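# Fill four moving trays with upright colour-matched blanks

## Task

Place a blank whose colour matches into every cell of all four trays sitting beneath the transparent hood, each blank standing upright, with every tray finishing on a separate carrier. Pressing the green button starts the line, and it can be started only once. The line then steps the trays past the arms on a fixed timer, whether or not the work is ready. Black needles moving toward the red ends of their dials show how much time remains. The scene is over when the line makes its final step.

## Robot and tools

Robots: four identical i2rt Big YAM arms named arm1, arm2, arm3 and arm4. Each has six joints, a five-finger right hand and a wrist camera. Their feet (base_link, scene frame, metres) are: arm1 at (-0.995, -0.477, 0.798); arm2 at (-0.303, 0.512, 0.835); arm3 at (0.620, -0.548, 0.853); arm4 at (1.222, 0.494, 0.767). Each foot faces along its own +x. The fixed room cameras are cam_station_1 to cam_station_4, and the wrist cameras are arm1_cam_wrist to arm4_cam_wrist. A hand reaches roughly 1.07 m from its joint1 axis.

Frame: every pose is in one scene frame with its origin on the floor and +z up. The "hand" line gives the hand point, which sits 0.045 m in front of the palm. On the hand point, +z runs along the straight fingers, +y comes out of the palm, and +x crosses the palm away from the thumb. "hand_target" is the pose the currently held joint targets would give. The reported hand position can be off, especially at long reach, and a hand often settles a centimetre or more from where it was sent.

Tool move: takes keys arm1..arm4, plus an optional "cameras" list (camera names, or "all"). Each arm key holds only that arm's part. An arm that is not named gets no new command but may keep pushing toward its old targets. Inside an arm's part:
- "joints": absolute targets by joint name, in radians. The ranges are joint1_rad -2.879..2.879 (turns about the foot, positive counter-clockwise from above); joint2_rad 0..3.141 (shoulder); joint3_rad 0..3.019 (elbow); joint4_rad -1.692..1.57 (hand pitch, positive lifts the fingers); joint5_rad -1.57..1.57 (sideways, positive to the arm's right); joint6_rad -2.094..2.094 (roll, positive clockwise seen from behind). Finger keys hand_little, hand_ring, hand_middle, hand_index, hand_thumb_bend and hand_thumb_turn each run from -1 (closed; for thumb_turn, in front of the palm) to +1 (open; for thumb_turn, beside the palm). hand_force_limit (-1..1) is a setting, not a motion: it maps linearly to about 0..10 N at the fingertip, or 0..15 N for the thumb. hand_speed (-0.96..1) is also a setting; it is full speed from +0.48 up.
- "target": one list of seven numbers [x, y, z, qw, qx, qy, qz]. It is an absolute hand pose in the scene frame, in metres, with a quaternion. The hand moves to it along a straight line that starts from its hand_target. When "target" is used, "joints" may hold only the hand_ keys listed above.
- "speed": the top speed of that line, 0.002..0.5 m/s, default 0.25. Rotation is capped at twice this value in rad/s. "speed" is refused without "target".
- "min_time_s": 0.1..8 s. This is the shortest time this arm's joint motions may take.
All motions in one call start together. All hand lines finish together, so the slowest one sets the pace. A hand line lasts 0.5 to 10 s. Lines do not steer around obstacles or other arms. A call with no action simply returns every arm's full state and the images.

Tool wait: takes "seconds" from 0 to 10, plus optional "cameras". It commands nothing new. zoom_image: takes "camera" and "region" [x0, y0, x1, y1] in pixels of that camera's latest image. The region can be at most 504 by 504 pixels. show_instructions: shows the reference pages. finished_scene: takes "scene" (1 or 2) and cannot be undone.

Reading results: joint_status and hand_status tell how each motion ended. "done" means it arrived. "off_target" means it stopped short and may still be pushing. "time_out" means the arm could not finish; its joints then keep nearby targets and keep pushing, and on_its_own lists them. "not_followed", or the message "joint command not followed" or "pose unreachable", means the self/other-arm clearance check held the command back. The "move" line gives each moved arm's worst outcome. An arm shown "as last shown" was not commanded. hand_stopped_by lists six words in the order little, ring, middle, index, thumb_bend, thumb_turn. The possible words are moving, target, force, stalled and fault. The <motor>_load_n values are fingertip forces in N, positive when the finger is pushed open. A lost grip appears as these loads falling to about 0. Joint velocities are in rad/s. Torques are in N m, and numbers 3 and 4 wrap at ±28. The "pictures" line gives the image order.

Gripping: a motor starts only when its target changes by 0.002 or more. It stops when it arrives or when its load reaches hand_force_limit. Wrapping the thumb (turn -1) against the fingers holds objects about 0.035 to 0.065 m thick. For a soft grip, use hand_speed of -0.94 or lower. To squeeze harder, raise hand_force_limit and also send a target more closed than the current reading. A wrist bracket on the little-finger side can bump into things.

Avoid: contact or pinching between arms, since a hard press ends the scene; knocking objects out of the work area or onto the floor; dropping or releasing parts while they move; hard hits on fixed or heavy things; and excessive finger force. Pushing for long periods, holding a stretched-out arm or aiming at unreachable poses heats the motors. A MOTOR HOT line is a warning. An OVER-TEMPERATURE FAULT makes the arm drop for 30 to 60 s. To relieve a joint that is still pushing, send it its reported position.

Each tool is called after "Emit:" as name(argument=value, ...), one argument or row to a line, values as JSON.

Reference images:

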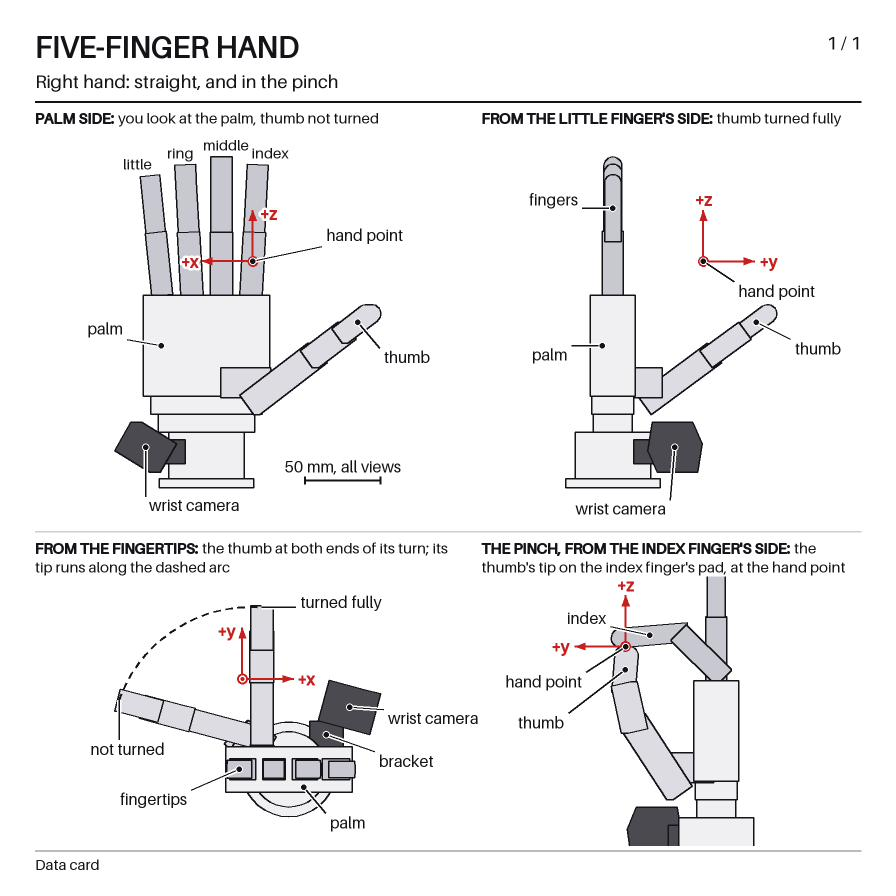

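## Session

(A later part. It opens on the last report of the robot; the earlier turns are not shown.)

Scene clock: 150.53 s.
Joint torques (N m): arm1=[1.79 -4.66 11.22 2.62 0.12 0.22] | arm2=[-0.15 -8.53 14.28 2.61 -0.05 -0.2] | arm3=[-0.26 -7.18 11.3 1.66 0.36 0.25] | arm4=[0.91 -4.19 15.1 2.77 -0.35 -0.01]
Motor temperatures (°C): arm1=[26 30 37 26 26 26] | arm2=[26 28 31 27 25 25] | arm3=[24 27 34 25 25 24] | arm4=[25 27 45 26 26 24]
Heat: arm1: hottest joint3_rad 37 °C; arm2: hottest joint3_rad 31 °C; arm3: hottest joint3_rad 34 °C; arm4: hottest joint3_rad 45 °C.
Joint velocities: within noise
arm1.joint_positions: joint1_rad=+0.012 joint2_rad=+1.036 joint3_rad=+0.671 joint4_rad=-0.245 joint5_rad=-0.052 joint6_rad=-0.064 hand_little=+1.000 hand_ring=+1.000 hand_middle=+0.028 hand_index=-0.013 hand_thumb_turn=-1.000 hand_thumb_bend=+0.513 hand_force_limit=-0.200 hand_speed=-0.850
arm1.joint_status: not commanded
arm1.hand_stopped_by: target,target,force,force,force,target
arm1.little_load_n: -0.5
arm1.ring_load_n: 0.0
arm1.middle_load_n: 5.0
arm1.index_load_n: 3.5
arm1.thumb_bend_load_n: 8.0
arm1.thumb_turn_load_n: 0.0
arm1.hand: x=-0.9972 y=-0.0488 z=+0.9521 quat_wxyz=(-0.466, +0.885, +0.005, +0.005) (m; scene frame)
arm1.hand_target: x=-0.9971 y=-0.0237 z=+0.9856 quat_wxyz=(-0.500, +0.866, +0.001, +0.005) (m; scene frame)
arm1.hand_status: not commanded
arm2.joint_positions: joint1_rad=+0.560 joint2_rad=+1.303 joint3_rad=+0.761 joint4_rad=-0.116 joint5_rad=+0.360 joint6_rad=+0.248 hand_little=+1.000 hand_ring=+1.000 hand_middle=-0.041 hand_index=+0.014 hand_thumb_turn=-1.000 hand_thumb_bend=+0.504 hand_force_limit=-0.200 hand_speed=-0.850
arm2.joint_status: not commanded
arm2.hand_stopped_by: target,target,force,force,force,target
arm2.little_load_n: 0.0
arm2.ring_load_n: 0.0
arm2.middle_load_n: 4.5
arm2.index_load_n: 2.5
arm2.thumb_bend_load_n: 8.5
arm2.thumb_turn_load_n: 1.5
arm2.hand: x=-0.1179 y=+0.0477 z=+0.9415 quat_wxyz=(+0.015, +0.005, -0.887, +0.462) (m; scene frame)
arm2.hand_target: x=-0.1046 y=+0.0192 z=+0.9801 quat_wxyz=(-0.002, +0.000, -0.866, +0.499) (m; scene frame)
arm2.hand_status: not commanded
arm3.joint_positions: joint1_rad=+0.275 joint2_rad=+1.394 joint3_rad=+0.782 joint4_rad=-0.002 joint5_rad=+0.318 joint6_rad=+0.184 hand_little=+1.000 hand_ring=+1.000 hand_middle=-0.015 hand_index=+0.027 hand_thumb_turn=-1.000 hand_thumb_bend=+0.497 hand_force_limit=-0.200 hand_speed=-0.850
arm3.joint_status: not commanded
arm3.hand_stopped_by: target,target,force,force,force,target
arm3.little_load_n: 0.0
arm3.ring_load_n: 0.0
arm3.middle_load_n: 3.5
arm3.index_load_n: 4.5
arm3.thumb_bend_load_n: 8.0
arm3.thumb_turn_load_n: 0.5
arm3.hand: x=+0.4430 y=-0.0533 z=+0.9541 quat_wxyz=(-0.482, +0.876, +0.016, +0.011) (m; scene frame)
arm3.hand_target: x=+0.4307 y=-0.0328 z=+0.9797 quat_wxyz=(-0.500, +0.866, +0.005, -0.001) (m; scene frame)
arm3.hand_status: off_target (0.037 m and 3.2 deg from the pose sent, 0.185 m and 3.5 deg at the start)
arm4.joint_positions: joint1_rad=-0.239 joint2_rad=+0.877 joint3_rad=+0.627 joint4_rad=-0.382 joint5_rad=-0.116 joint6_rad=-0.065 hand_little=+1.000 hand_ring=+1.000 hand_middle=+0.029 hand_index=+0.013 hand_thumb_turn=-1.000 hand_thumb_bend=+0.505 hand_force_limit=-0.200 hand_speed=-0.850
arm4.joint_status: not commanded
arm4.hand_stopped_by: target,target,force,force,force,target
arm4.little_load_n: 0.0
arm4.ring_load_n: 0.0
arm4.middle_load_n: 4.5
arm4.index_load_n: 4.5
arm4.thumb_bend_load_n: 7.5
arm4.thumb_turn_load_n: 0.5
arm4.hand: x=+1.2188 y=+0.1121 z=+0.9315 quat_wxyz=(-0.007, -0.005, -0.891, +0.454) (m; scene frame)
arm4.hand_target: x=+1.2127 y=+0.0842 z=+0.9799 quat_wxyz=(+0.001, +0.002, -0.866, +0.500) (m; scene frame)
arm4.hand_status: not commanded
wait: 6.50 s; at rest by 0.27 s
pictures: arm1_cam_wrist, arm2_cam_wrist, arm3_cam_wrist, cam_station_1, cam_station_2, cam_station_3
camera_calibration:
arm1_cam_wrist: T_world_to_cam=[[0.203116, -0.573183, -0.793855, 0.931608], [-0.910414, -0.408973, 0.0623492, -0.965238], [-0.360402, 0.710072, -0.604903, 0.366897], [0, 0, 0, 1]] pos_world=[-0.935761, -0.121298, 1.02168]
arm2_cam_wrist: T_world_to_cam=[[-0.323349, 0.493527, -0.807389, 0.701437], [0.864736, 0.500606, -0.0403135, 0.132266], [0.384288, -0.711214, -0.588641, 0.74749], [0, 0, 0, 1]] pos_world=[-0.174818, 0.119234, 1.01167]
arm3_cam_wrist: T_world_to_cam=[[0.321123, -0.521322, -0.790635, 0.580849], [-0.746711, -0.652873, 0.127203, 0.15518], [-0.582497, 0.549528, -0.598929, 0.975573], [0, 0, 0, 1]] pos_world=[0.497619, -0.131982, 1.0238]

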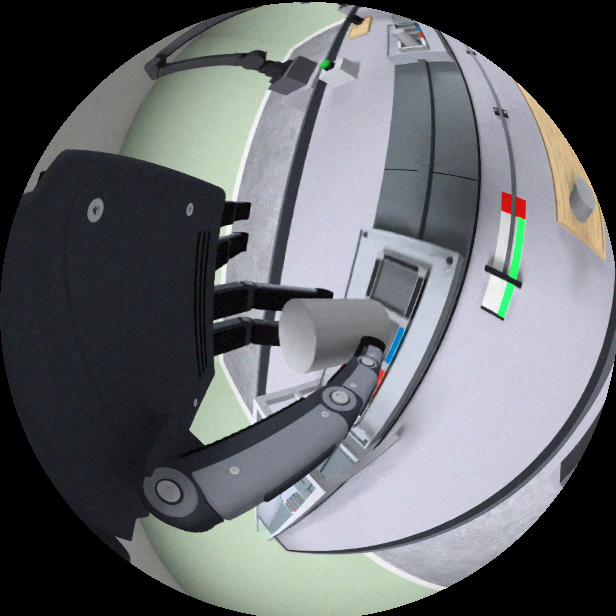

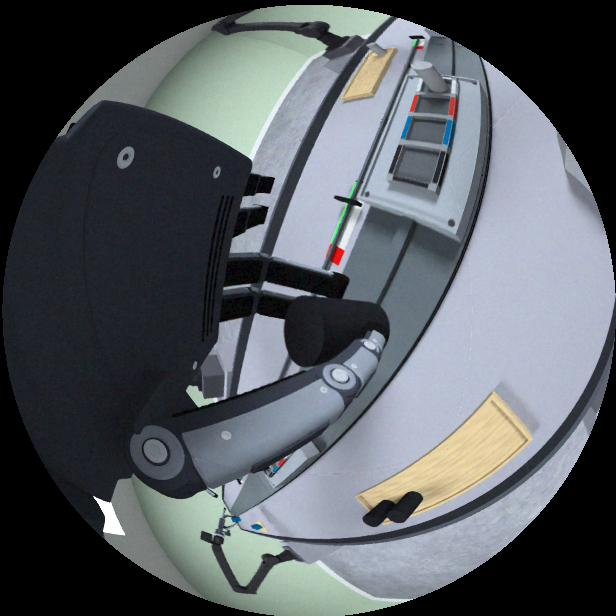

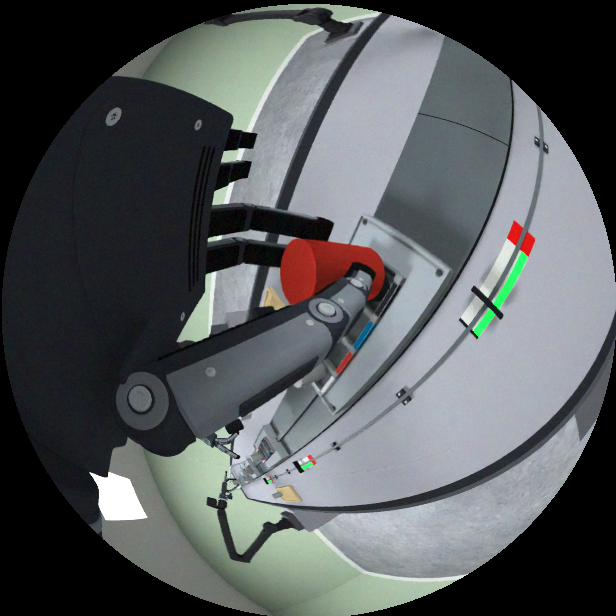

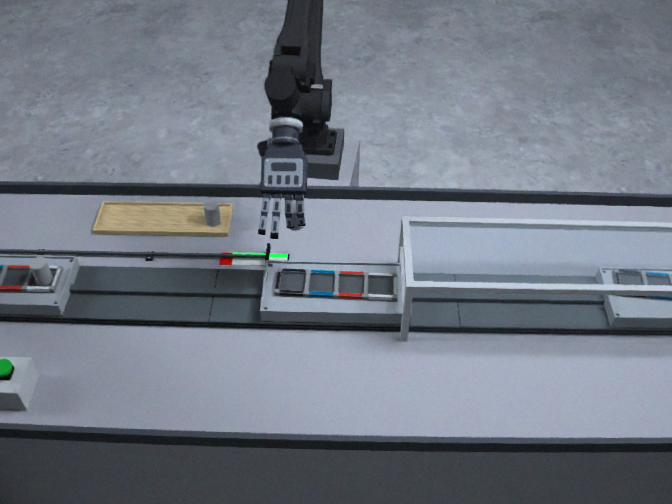

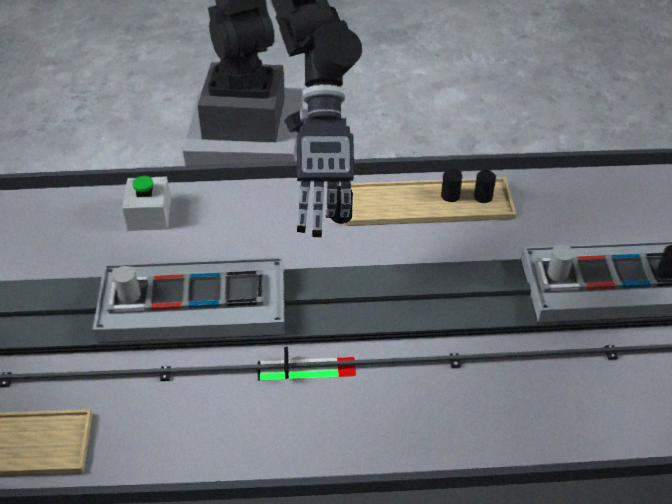

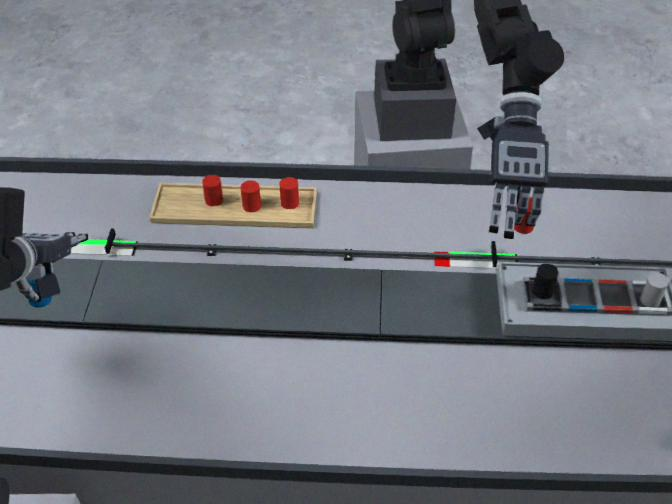

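Emit:
wait(
  seconds=1.6,
  cameras=["arm1_cam_wrist", "cam_station_1", "cam_station_2", "cam_station_3"],
)

Emit:
zoom_image(
  camera="cam_station_1",
  region=[270, 265, 330, 305],
)

Emit:
zoom_image(
  camera="arm1_cam_wrist",
  region=[300, 220, 480, 400],
)

Scene clock: 152.50 s.
Joint torques (N m): arm1=[1.73 -4.66 11.22 2.62 0.12 0.22] | arm2=[-0.15 -8.53 14.27 2.58 -0.05 -0.19] | arm3=[-0.26 -7.18 11.3 1.66 0.36 0.25] | arm4=[0.56 -4.13 15.02 2.63 -0.31 -0.02]
Motor temperatures (°C): arm1=[26 30 37 26 26 26] | arm2=[26 28 31 27 25 25] | arm3=[24 27 34 25 25 24] | arm4=[25 27 45 26 26 24]
Heat: arm1: hottest joint3_rad 37 °C; arm2: hottest joint3_rad 31 °C; arm3: hottest joint3_rad 34 °C; arm4: hottest joint3_rad 45 °C.
Joint velocities: within noise
arm1.joint_positions: joint1_rad=+0.012 joint2_rad=+1.036 joint3_rad=+0.671 joint4_rad=-0.245 joint5_rad=-0.052 joint6_rad=-0.064 hand_little=+1.000 hand_ring=+1.000 hand_middle=+0.028 hand_index=-0.013 hand_thumb_turn=-1.000 hand_thumb_bend=+0.513 hand_force_limit=-0.200 hand_speed=-0.850
arm1.joint_status: not commanded
arm1.hand_stopped_by: target,target,force,force,force,target
arm1.little_load_n: 0.0
arm1.ring_load_n: -0.5
arm1.middle_load_n: 5.0
arm1.index_load_n: 3.5
arm1.thumb_bend_load_n: 8.0
arm1.thumb_turn_load_n: 0.0
arm1.hand: x=-0.9972 y=-0.0488 z=+0.9521 quat_wxyz=(-0.466, +0.885, +0.005, +0.005) (m; scene frame)
arm1.hand_target: x=-0.9971 y=-0.0237 z=+0.9856 quat_wxyz=(-0.500, +0.866, +0.001, +0.005) (m; scene frame)
arm1.hand_status: not commanded
arm2.joint_positions: joint1_rad=+0.560 joint2_rad=+1.303 joint3_rad=+0.761 joint4_rad=-0.116 joint5_rad=+0.360 joint6_rad=+0.248 hand_little=+1.000 hand_ring=+1.000 hand_middle=-0.041 hand_index=+0.014 hand_thumb_turn=-1.000 hand_thumb_bend=+0.504 hand_force_limit=-0.200 hand_speed=-0.850
arm2.joint_status: not commanded
arm2.hand_stopped_by: target,target,force,force,force,target
arm2.little_load_n: 0.0
arm2.ring_load_n: 0.0
arm2.middle_load_n: 4.5
arm2.index_load_n: 2.5
arm2.thumb_bend_load_n: 8.5
arm2.thumb_turn_load_n: 1.5
arm2.hand: x=-0.1179 y=+0.0477 z=+0.9415 quat_wxyz=(+0.015, +0.005, -0.887, +0.462) (m; scene frame)
arm2.hand_target: x=-0.1046 y=+0.0192 z=+0.9801 quat_wxyz=(-0.002, +0.000, -0.866, +0.499) (m; scene frame)
arm2.hand_status: not commanded
arm3.joint_positions: joint1_rad=+0.275 joint2_rad=+1.394 joint3_rad=+0.782 joint4_rad=-0.002 joint5_rad=+0.318 joint6_rad=+0.184 hand_little=+1.000 hand_ring=+1.000 hand_middle=-0.015 hand_index=+0.027 hand_thumb_turn=-1.000 hand_thumb_bend=+0.497 hand_force_limit=-0.200 hand_speed=-0.850
arm3.joint_status: not commanded
arm3.hand_stopped_by: target,target,force,force,force,target
arm3.little_load_n: 0.0
arm3.ring_load_n: 0.0
arm3.middle_load_n: 3.5
arm3.index_load_n: 4.5
arm3.thumb_bend_load_n: 8.0
arm3.thumb_turn_load_n: 1.0
arm3.hand: x=+0.4430 y=-0.0533 z=+0.9541 quat_wxyz=(-0.482, +0.876, +0.016, +0.011) (m; scene frame)
arm3.hand_target: x=+0.4307 y=-0.0328 z=+0.9797 quat_wxyz=(-0.500, +0.866, +0.005, -0.001) (m; scene frame)
arm3.hand_status: off_target (0.037 m and 3.2 deg from the pose sent, 0.185 m and 3.5 deg at the start)
arm4.joint_positions: joint1_rad=-0.239 joint2_rad=+0.877 joint3_rad=+0.627 joint4_rad=-0.382 joint5_rad=-0.116 joint6_rad=-0.065 hand_little=+1.000 hand_ring=+1.000 hand_middle=+0.029 hand_index=+0.013 hand_thumb_turn=-1.000 hand_thumb_bend=+0.505 hand_force_limit=-0.200 hand_speed=-0.850
arm4.joint_status: not commanded
arm4.hand_stopped_by: target,target,force,force,force,target
arm4.little_load_n: 0.0
arm4.ring_load_n: 0.0
arm4.middle_load_n: 4.0
arm4.index_load_n: 5.0
arm4.thumb_bend_load_n: 7.5
arm4.thumb_turn_load_n: 0.5
arm4.hand: x=+1.2188 y=+0.1121 z=+0.9315 quat_wxyz=(-0.007, -0.005, -0.891, +0.454) (m; scene frame)
arm4.hand_target: x=+1.2127 y=+0.0842 z=+0.9799 quat_wxyz=(+0.001, +0.002, -0.866, +0.500) (m; scene frame)
arm4.hand_status: not commanded
wait: 1.60 s; at rest from the start
pictures: arm1_cam_wrist, cam_station_1, cam_station_2, cam_station_3
camera_calibration:
arm1_cam_wrist: T_world_to_cam=[[0.203116, -0.573183, -0.793855, 0.931608], [-0.910414, -0.408973, 0.0623492, -0.965238], [-0.360402, 0.710072, -0.604903, 0.366897], [0, 0, 0, 1]] pos_world=[-0.935761, -0.121298, 1.02168]

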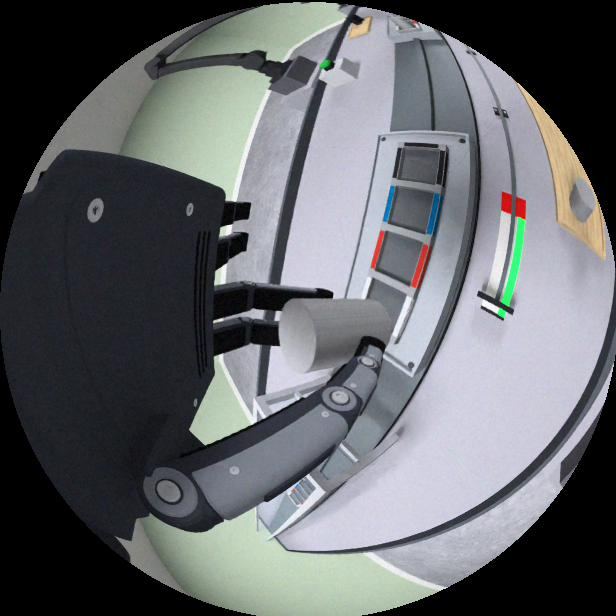

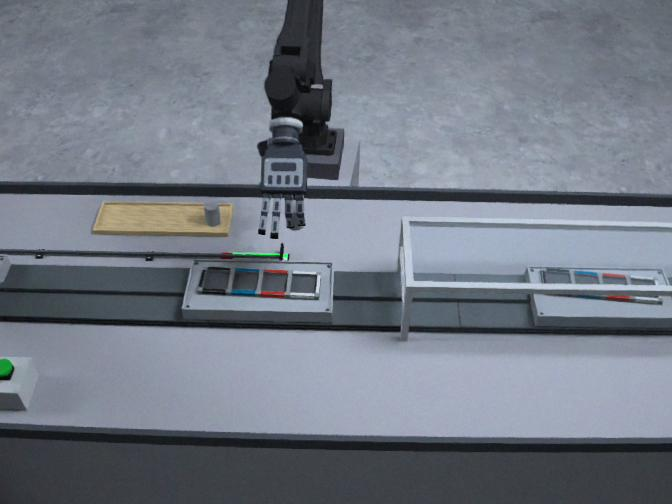

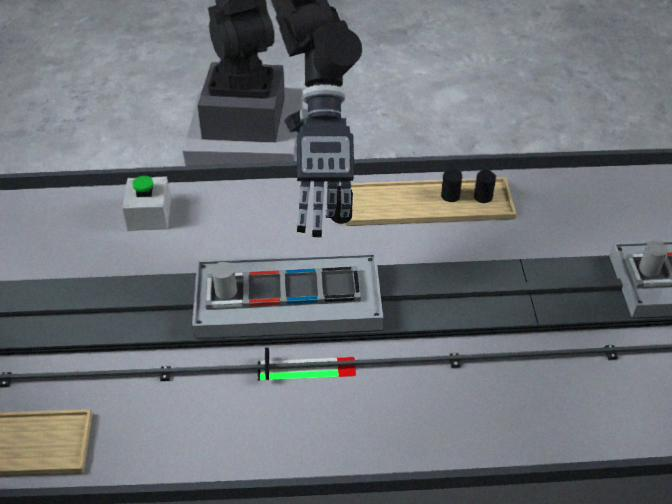

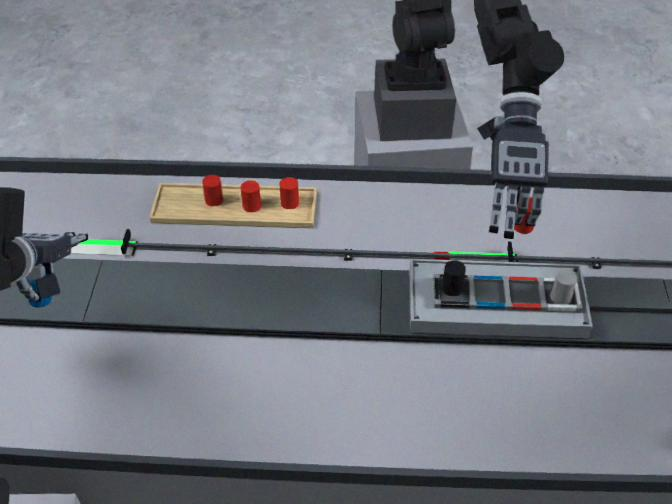

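Scaled by 8.400.

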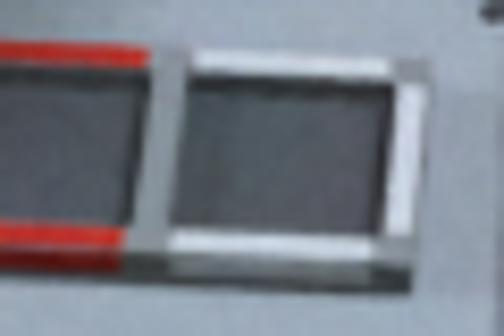

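Scaled by 2.800 from the camera's 616x616 image, which has a finer 880x880 frame.

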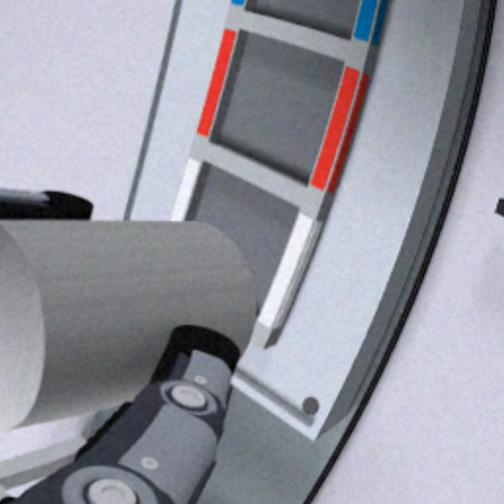

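Emit:
zoom_image(
  camera="cam_station_2",
  region=[310, 260, 370, 310],
)

Emit:
zoom_image(
  camera="cam_station_3",
  region=[495, 265, 555, 315],
)

Emit:
move(
  arm1={"target": [-1.0135, 0.009, 0.931, 0.5105, -0.8599, 0, 0], "speed": 0.12},
  arm2={"target": [-0.105, -0.03, 0.945, 0, 0, -0.8599, 0.5105], "speed": 0.12},
  arm3={"target": [0.428, -0.002, 0.945, 0.5105, -0.8599, 0, 0], "speed": 0.12},
  cameras=["arm1_cam_wrist", "arm2_cam_wrist", "arm3_cam_wrist", "cam_station_1", "cam_station_2", "cam_station_3"],
)

Scaled by 8.400.

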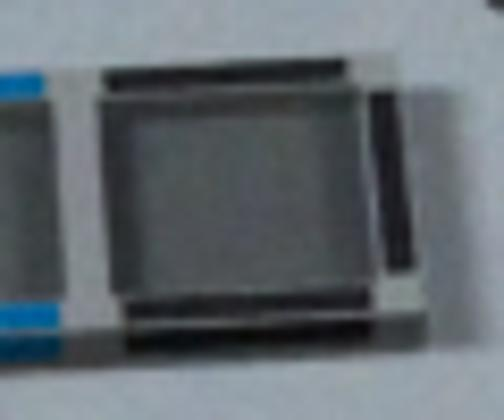

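Scaled by 8.400.

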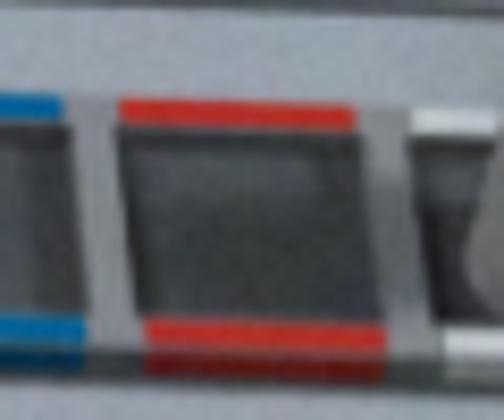

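Scene clock: 155.20 s.
Joint torques (N m): arm1=[2.02 -6.48 7.28 2.73 0.14 0.22] | arm2=[-0.73 -10.7 13.34 2.66 -0.07 -0.21] | arm3=[-1.49 -8.12 10.56 3.29 0.31 0.16] | arm4=[1.26 -3.66 15.01 2.56 -0.33 0]
Motor temperatures (°C): arm1=[26 30 37 26 26 26] | arm2=[26 28 32 27 25 25] | arm3=[24 27 34 25 25 24] | arm4=[25 27 45 26 26 24]
Heat: arm1: hottest joint3_rad 37 °C; arm2: hottest joint3_rad 32 °C; arm3: hottest joint3_rad 34 °C; arm4: hottest joint3_rad 45 °C.
move: arm1 off_target; arm2 off_target; arm3 off_target
Joint velocities: within noise
arm1.joint_positions: joint1_rad=+0.046 joint2_rad=+1.204 joint3_rad=+0.665 joint4_rad=+0.001 joint5_rad=-0.020 joint6_rad=-0.035 hand_little=+1.000 hand_ring=+1.000 hand_middle=+0.028 hand_index=-0.013 hand_thumb_turn=-1.000 hand_thumb_bend=+0.513 hand_force_limit=-0.200 hand_speed=-0.850
arm1.joint_status: not commanded
arm1.hand_stopped_by: target,target,force,force,force,target
arm1.little_load_n: 0.0
arm1.ring_load_n: 0.0
arm1.middle_load_n: 5.5
arm1.index_load_n: 3.5
arm1.thumb_bend_load_n: 8.0
arm1.thumb_turn_load_n: 0.5
arm1.hand: x=-1.0055 y=-0.0007 z=+0.9235 quat_wxyz=(-0.497, +0.868, -0.001, +0.006) (m; scene frame)
arm1.hand_target: x=-1.0087 y=+0.0084 z=+0.9301 quat_wxyz=(-0.510, +0.860, -0.004, +0.003) (m; scene frame)
arm1.hand_status: off_target (0.015 m and 2.0 deg from the pose sent, 0.064 m and 5.9 deg at the start)
arm2.joint_positions: joint1_rad=+0.537 joint2_rad=+1.462 joint3_rad=+0.802 joint4_rad=+0.042 joint5_rad=+0.336 joint6_rad=+0.215 hand_little=+1.000 hand_ring=+1.000 hand_middle=-0.041 hand_index=+0.014 hand_thumb_turn=-1.000 hand_thumb_bend=+0.504 hand_force_limit=-0.200 hand_speed=-0.850
arm2.joint_status: not commanded
arm2.hand_stopped_by: target,target,force,force,force,target
arm2.little_load_n: 0.0
arm2.ring_load_n: 0.0
arm2.middle_load_n: 4.5
arm2.index_load_n: 2.5
arm2.thumb_bend_load_n: 8.5
arm2.thumb_turn_load_n: 1.5
arm2.hand: x=-0.1091 y=+0.0054 z=+0.9110 quat_wxyz=(+0.010, +0.012, -0.880, +0.475) (m; scene frame)
arm2.hand_target: x=-0.0998 y=-0.0249 z=+0.9457 quat_wxyz=(-0.003, +0.005, -0.860, +0.511) (m; scene frame)
arm2.hand_status: off_target (0.049 m and 5.0 deg from the pose sent, 0.079 m and 6.6 deg at the start)
arm3.joint_positions: joint1_rad=+0.275 joint2_rad=+1.516 joint3_rad=+0.794 joint4_rad=+0.103 joint5_rad=+0.318 joint6_rad=+0.184 hand_little=+1.000 hand_ring=+1.000 hand_middle=-0.015 hand_index=+0.027 hand_thumb_turn=-1.000 hand_thumb_bend=+0.497 hand_force_limit=-0.200 hand_speed=-0.850
arm3.joint_status: not commanded
arm3.hand_stopped_by: target,target,force,force,force,target
arm3.little_load_n: 0.0
arm3.ring_load_n: 0.0
arm3.middle_load_n: 3.5
arm3.index_load_n: 4.5
arm3.thumb_bend_load_n: 8.0
arm3.thumb_turn_load_n: 0.5
arm3.hand: x=+0.4359 y=-0.0344 z=+0.9171 quat_wxyz=(-0.480, +0.877, +0.017, +0.012) (m; scene frame)
arm3.hand_target: x=+0.4288 y=-0.0051 z=+0.9455 quat_wxyz=(-0.510, +0.860, +0.000, +0.000) (m; scene frame)
arm3.hand_status: off_target (0.043 m and 4.7 deg from the pose sent, 0.054 m and 4.3 deg at the start)
arm4: as last shown
arm4.middle_load_n: 4.5
arm4.index_load_n: 4.5
arm4.thumb_turn_load_n: 0.0
pictures: arm1_cam_wrist, arm2_cam_wrist, arm3_cam_wrist, cam_station_1, cam_station_2, cam_station_3
camera_calibration:
arm1_cam_wrist: T_world_to_cam=[[0.195369, -0.518376, -0.832537, 0.966213], [-0.914244, -0.403498, 0.0366933, -0.931475], [-0.354948, 0.753973, -0.552753, 0.269866], [0, 0, 0, 1]] pos_world=[-0.944576, -0.0784593, 0.987756]
arm2_cam_wrist: T_world_to_cam=[[-0.329699, 0.4638, -0.822307, 0.713616], [0.856672, 0.513014, -0.0541258, 0.156275], [0.396751, -0.722292, -0.566465, 0.677321], [0, 0, 0, 1]] pos_world=[-0.167326, 0.078077, 0.978948]
arm3_cam_wrist: T_world_to_cam=[[0.32292, -0.525855, -0.786892, 0.559357], [-0.747035, -0.652105, 0.129217, 0.165154], [-0.581086, 0.546109, -0.60341, 0.942314], [0, 0, 0, 1]] pos_world=[0.490313, -0.112768, 0.987414]

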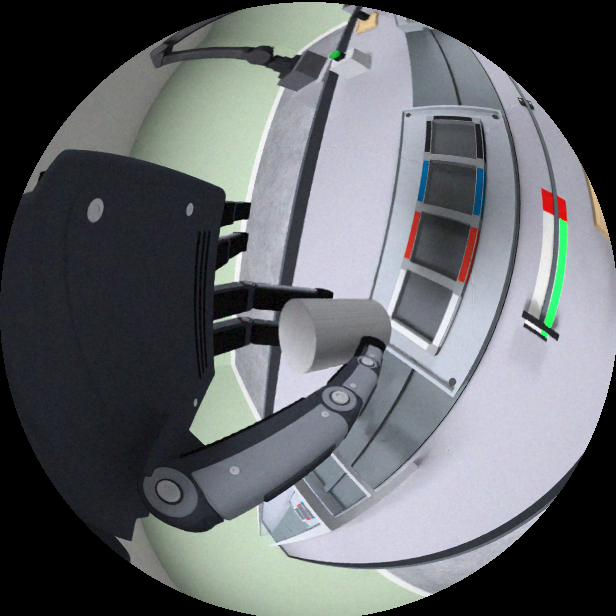

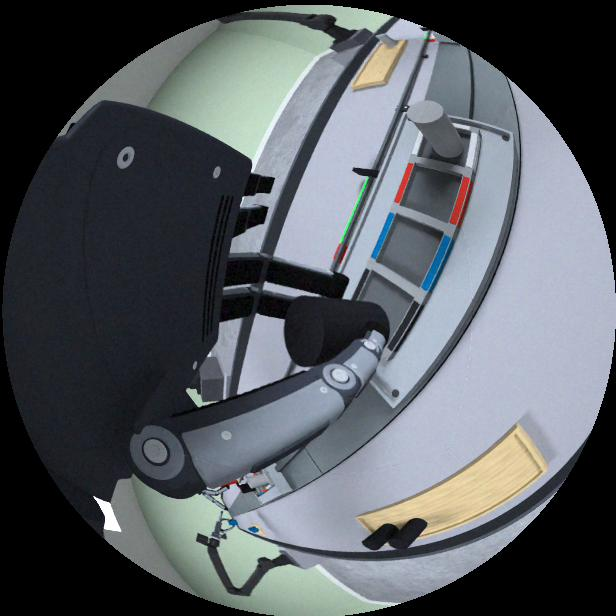

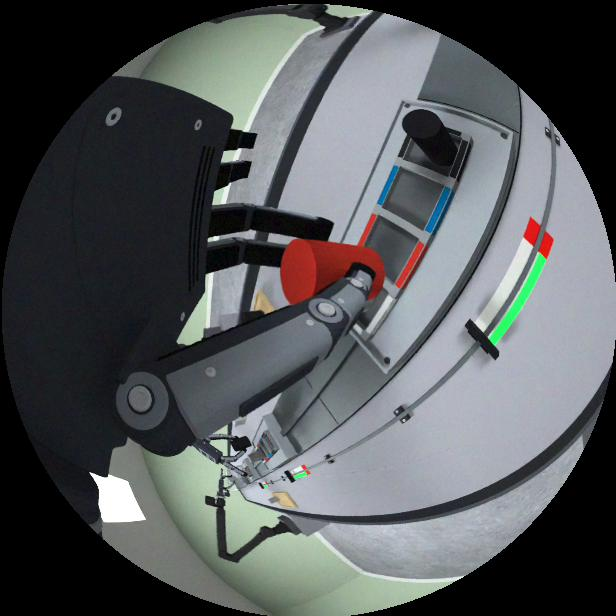

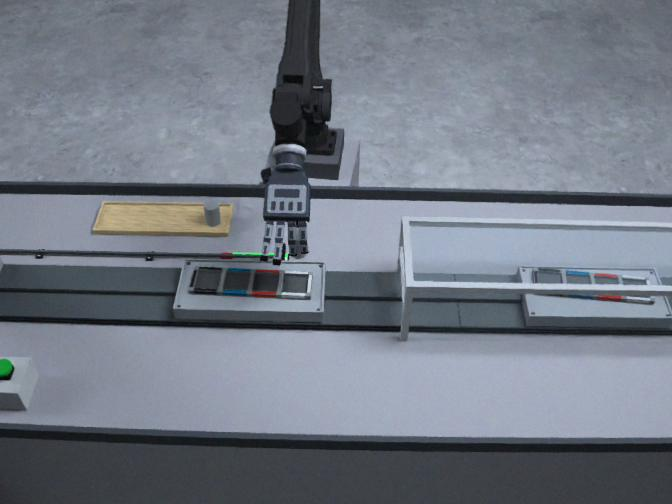

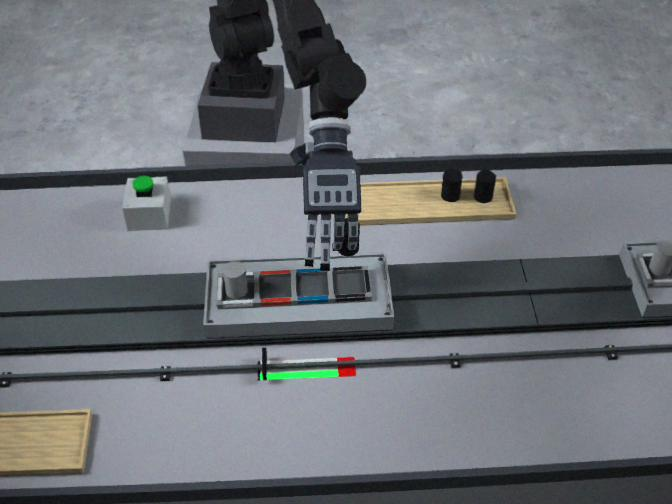

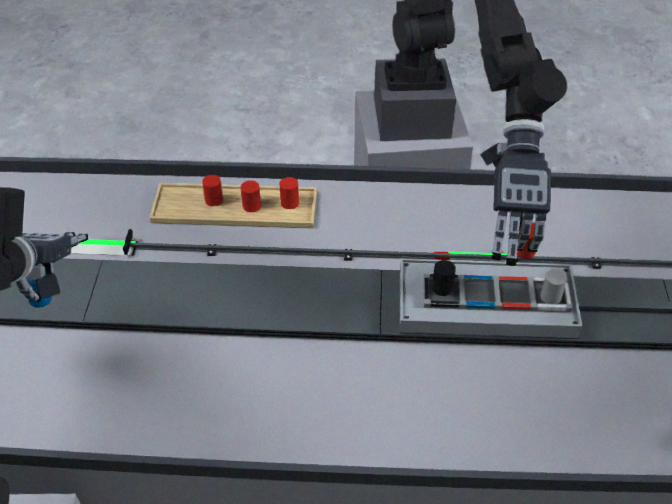

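Emit:
zoom_image(
  camera="cam_station_1",
  region=[270, 265, 330, 305],
)

Emit:
zoom_image(
  camera="arm1_cam_wrist",
  region=[370, 170, 510, 310],
)

Emit:
zoom_image(
  camera="cam_station_2",
  region=[310, 240, 380, 310],
)

Emit:
zoom_image(
  camera="cam_station_3",
  region=[480, 240, 550, 310],
)

Emit:
zoom_image(
  camera="arm3_cam_wrist",
  region=[330, 160, 470, 300],
)

Emit:
zoom_image(
  camera="arm2_cam_wrist",
  region=[340, 180, 480, 320],
)

Scaled by 8.400.

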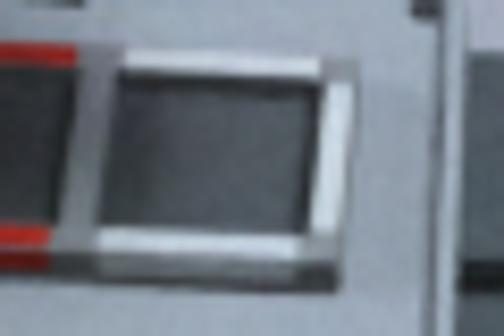

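Scaled by 3.600 from the camera's 616x616 image, which has a finer 880x880 frame.

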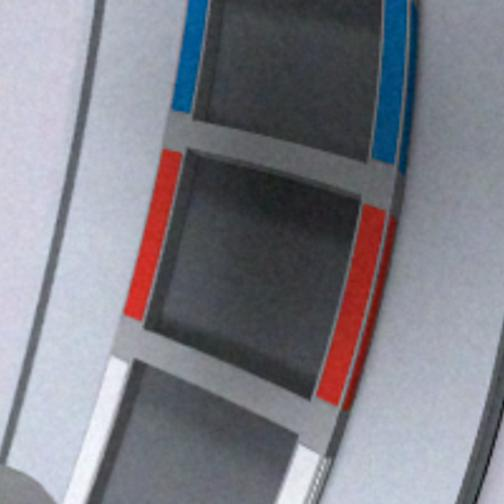

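Scaled by 7.200.

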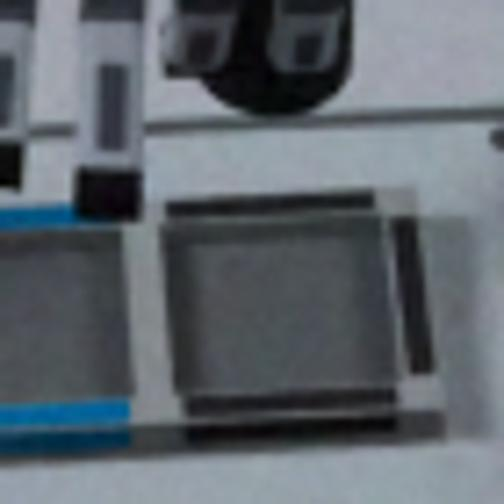

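Scaled by 7.200.

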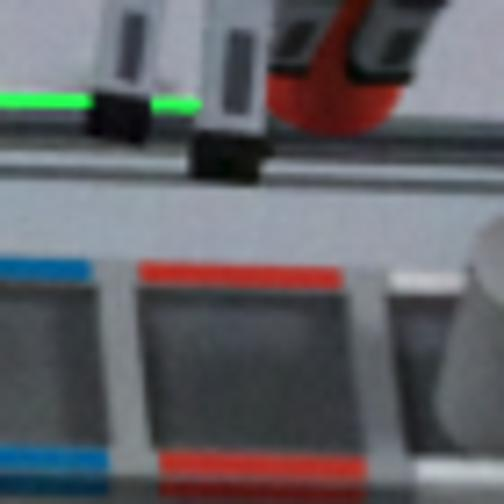

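Scaled by 3.600 from the camera's 616x616 image, which has a finer 880x880 frame.

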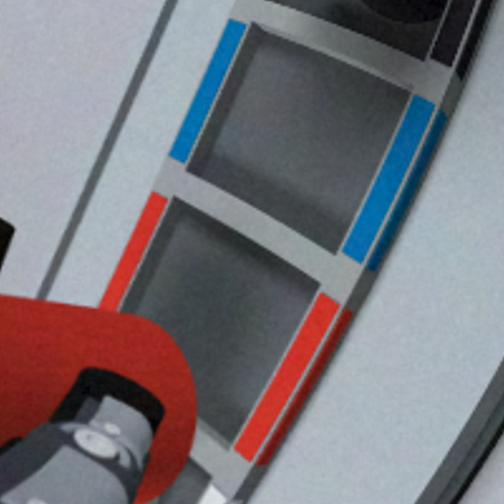

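Scaled by 3.600 from the camera's 616x616 image, which has a finer 880x880 frame.

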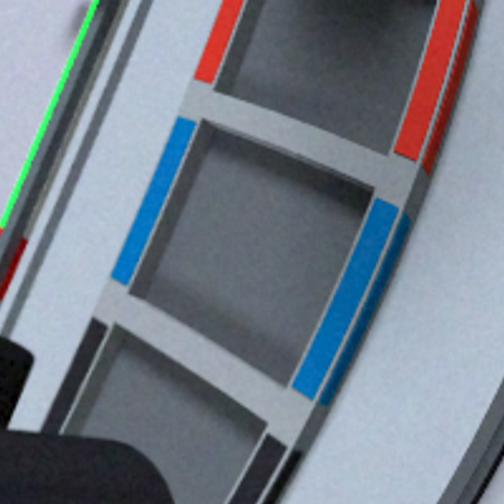

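Emit:
move(
  arm1={"target": [-0.9885, 0.012, 0.895, 0.5105, -0.8599, 0, 0], "speed": 0.12},
  arm2={"target": [-0.104, -0.032, 0.91, 0, 0, -0.8599, 0.5105], "speed": 0.12},
  arm3={"target": [0.432, -0.004, 0.9, 0.5105, -0.8599, 0, 0], "speed": 0.12},
  cameras=["cam_station_1", "cam_station_2", "cam_station_3", "arm2_cam_wrist"],
)

Emit:
zoom_image(
  camera="cam_station_1",
  region=[270, 255, 330, 305],
)

Emit:
zoom_image(
  camera="cam_station_2",
  region=[320, 250, 380, 310],
)

Emit:
zoom_image(
  camera="cam_station_3",
  region=[490, 250, 550, 310],
)

Scene clock: 158.17 s.
Joint torques (N m): arm1=[1.14 -7 6.78 2.71 -0.2 0] | arm2=[-0.79 -11.81 10.22 2.71 -0.01 -0.19] | arm3=[-1.85 -9.23 6.69 3.36 0.13 0.12] | arm4=[0.91 -4.13 14.98 2.8 -0.31 0]
Motor temperatures (°C): arm1=[26 30 37 26 26 26] | arm2=[26 28 32 27 25 25] | arm3=[24 28 34 25 25 24] | arm4=[25 27 45 26 26 24]
Heat: arm1: hottest joint3_rad 37 °C; arm2: hottest joint3_rad 32 °C; arm3: hottest joint3_rad 34 °C; arm4: hottest joint3_rad 45 °C.
move: arm1 off_target; arm2 off_target; arm3 off_target
Joint velocities: within noise
arm1.joint_positions: joint1_rad=-0.006 joint2_rad=+1.286 joint3_rad=+0.622 joint4_rad=+0.125 joint5_rad=-0.075 joint6_rad=-0.047 hand_little=+1.000 hand_ring=+1.000 hand_middle=+0.028 hand_index=-0.013 hand_thumb_turn=-1.000 hand_thumb_bend=+0.513 hand_force_limit=-0.200 hand_speed=-0.850
arm1.joint_status: not commanded
arm1.hand_stopped_by: target,target,force,force,force,target
arm1.little_load_n: 0.0
arm1.ring_load_n: 0.0
arm1.middle_load_n: 5.5
arm1.index_load_n: 3.5
arm1.thumb_bend_load_n: 8.0
arm1.thumb_turn_load_n: 0.0
arm1.hand: x=-0.9907 y=+0.0027 z=+0.8896 quat_wxyz=(-0.497, +0.868, -0.004, -0.002) (m; scene frame)
arm1.hand_target: x=-0.9880 y=+0.0110 z=+0.8951 quat_wxyz=(-0.510, +0.860, -0.001, +0.000) (m; scene frame)
arm1.hand_status: off_target (0.011 m and 1.8 deg from the pose sent, 0.036 m and 2.0 deg at the start)
arm2.joint_positions: joint1_rad=+0.527 joint2_rad=+1.544 joint3_rad=+0.802 joint4_rad=+0.144 joint5_rad=+0.336 joint6_rad=+0.215 hand_little=+1.000 hand_ring=+1.000 hand_middle=-0.041 hand_index=+0.014 hand_thumb_turn=-1.000 hand_thumb_bend=+0.504 hand_force_limit=-0.200 hand_speed=-0.850
arm2.joint_status: not commanded
arm2.hand_stopped_by: target,target,force,force,force,target
arm2.little_load_n: 0.0
arm2.ring_load_n: 0.0
arm2.middle_load_n: 4.5
arm2.index_load_n: 2.5
arm2.thumb_bend_load_n: 8.5
arm2.thumb_turn_load_n: 1.5
arm2.hand: x=-0.1082 y=-0.0104 z=+0.8880 quat_wxyz=(+0.009, +0.006, -0.875, +0.484) (m; scene frame)
arm2.hand_target: x=-0.1045 y=-0.0308 z=+0.9101 quat_wxyz=(+0.001, +0.000, -0.860, +0.510) (m; scene frame)
arm2.hand_status: off_target (0.031 m and 3.7 deg from the pose sent, 0.038 m and 5.0 deg at the start)
arm3.joint_positions: joint1_rad=+0.273 joint2_rad=+1.614 joint3_rad=+0.794 joint4_rad=+0.242 joint5_rad=+0.318 joint6_rad=+0.184 hand_little=+1.000 hand_ring=+1.000 hand_middle=-0.015 hand_index=+0.027 hand_thumb_turn=-1.000 hand_thumb_bend=+0.497 hand_force_limit=-0.200 hand_speed=-0.850
arm3.joint_status: not commanded
arm3.hand_stopped_by: target,target,force,force,force,target
arm3.little_load_n: 0.0
arm3.ring_load_n: 0.0
arm3.middle_load_n: 3.5
arm3.index_load_n: 4.5
arm3.thumb_bend_load_n: 8.0
arm3.thumb_turn_load_n: 1.0
arm3.hand: x=+0.4297 y=-0.0159 z=+0.8920 quat_wxyz=(-0.497, +0.868, +0.013, +0.006) (m; scene frame)
arm3.hand_target: x=+0.4316 y=-0.0048 z=+0.8994 quat_wxyz=(-0.510, +0.860, +0.001, +0.000) (m; scene frame)
arm3.hand_status: off_target (0.015 m and 2.4 deg from the pose sent, 0.035 m and 4.7 deg at the start)
arm4: as last shown
arm4.little_load_n: -0.5
arm4.thumb_turn_load_n: 0.5
pictures: arm2_cam_wrist, cam_station_1, cam_station_2, cam_station_3
camera_calibration:
arm2_cam_wrist: T_world_to_cam=[[-0.318649, 0.4502, -0.834136, 0.713872], [0.861642, 0.504308, -0.0569713, 0.16534], [0.395013, -0.736881, -0.548609, 0.636231], [0, 0, 0, 1]] pos_world=[-0.166309, 0.0640589, 0.953928]

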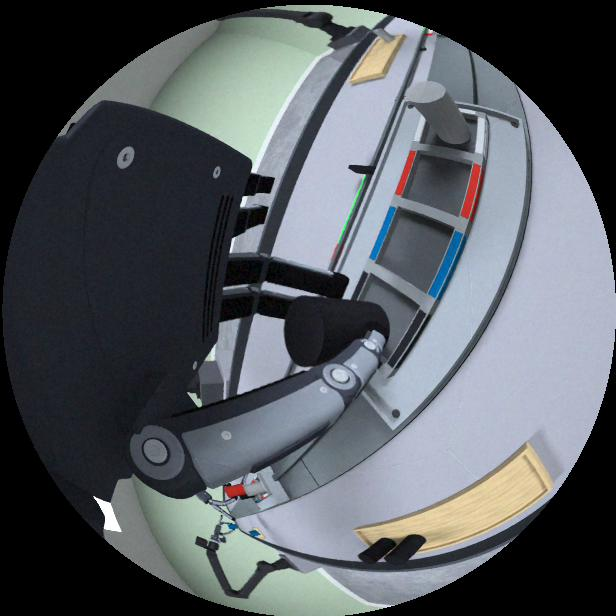

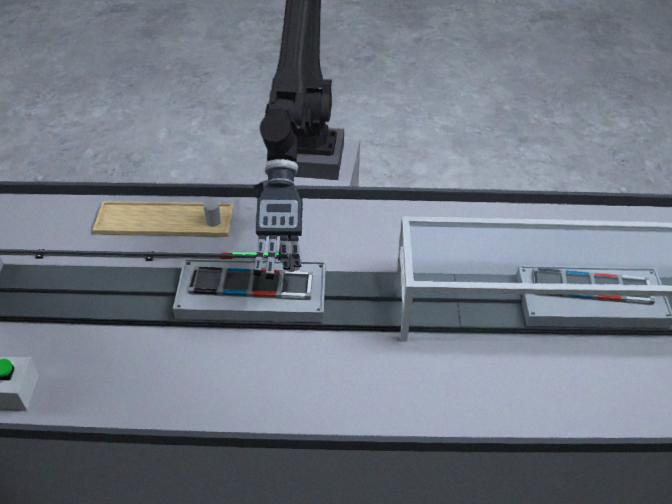

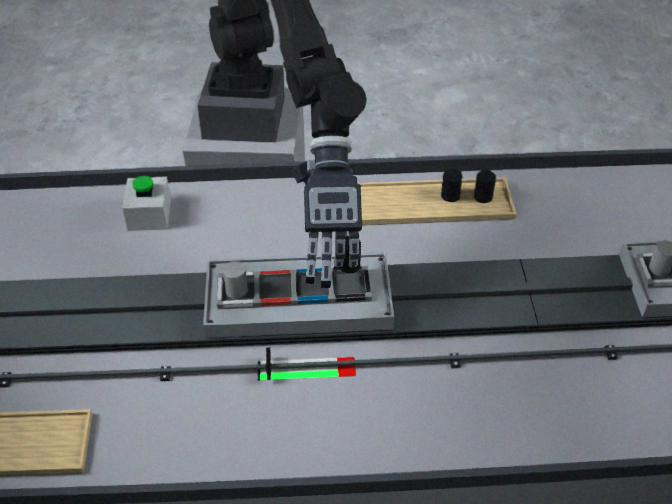

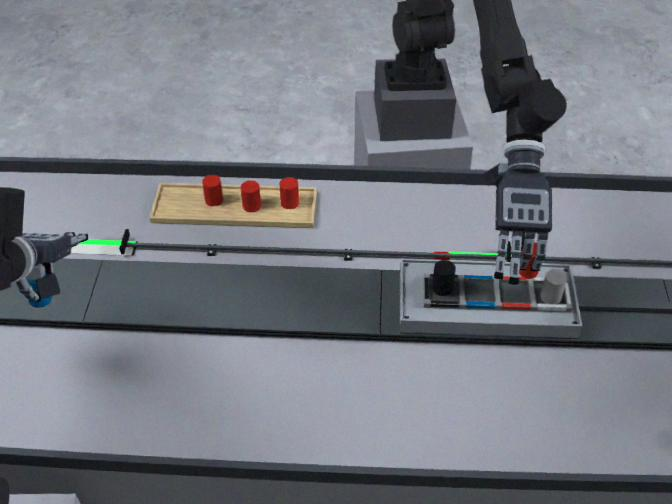

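Scaled by 8.400.

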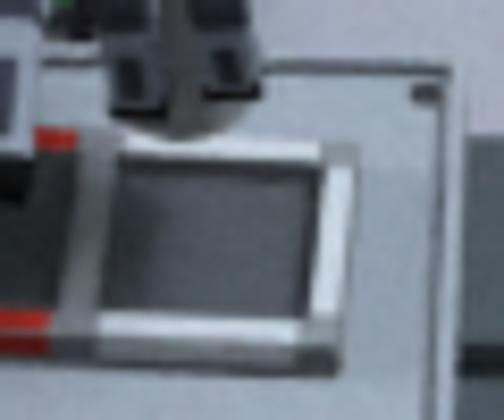

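Scaled by 8.400.

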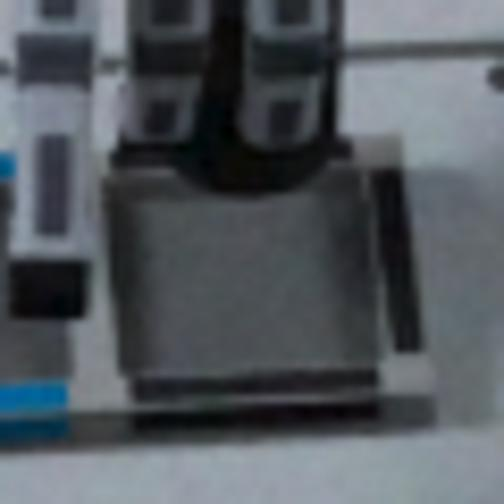

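Scaled by 8.400.

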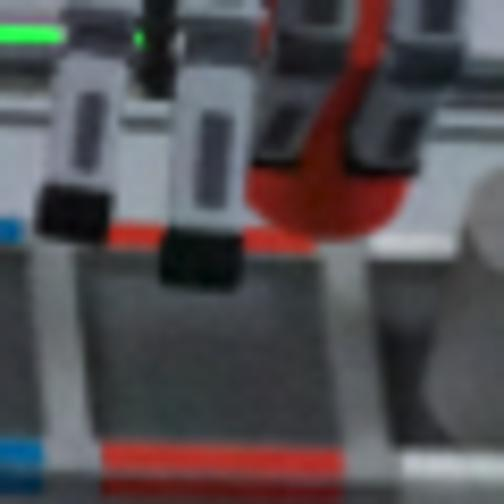

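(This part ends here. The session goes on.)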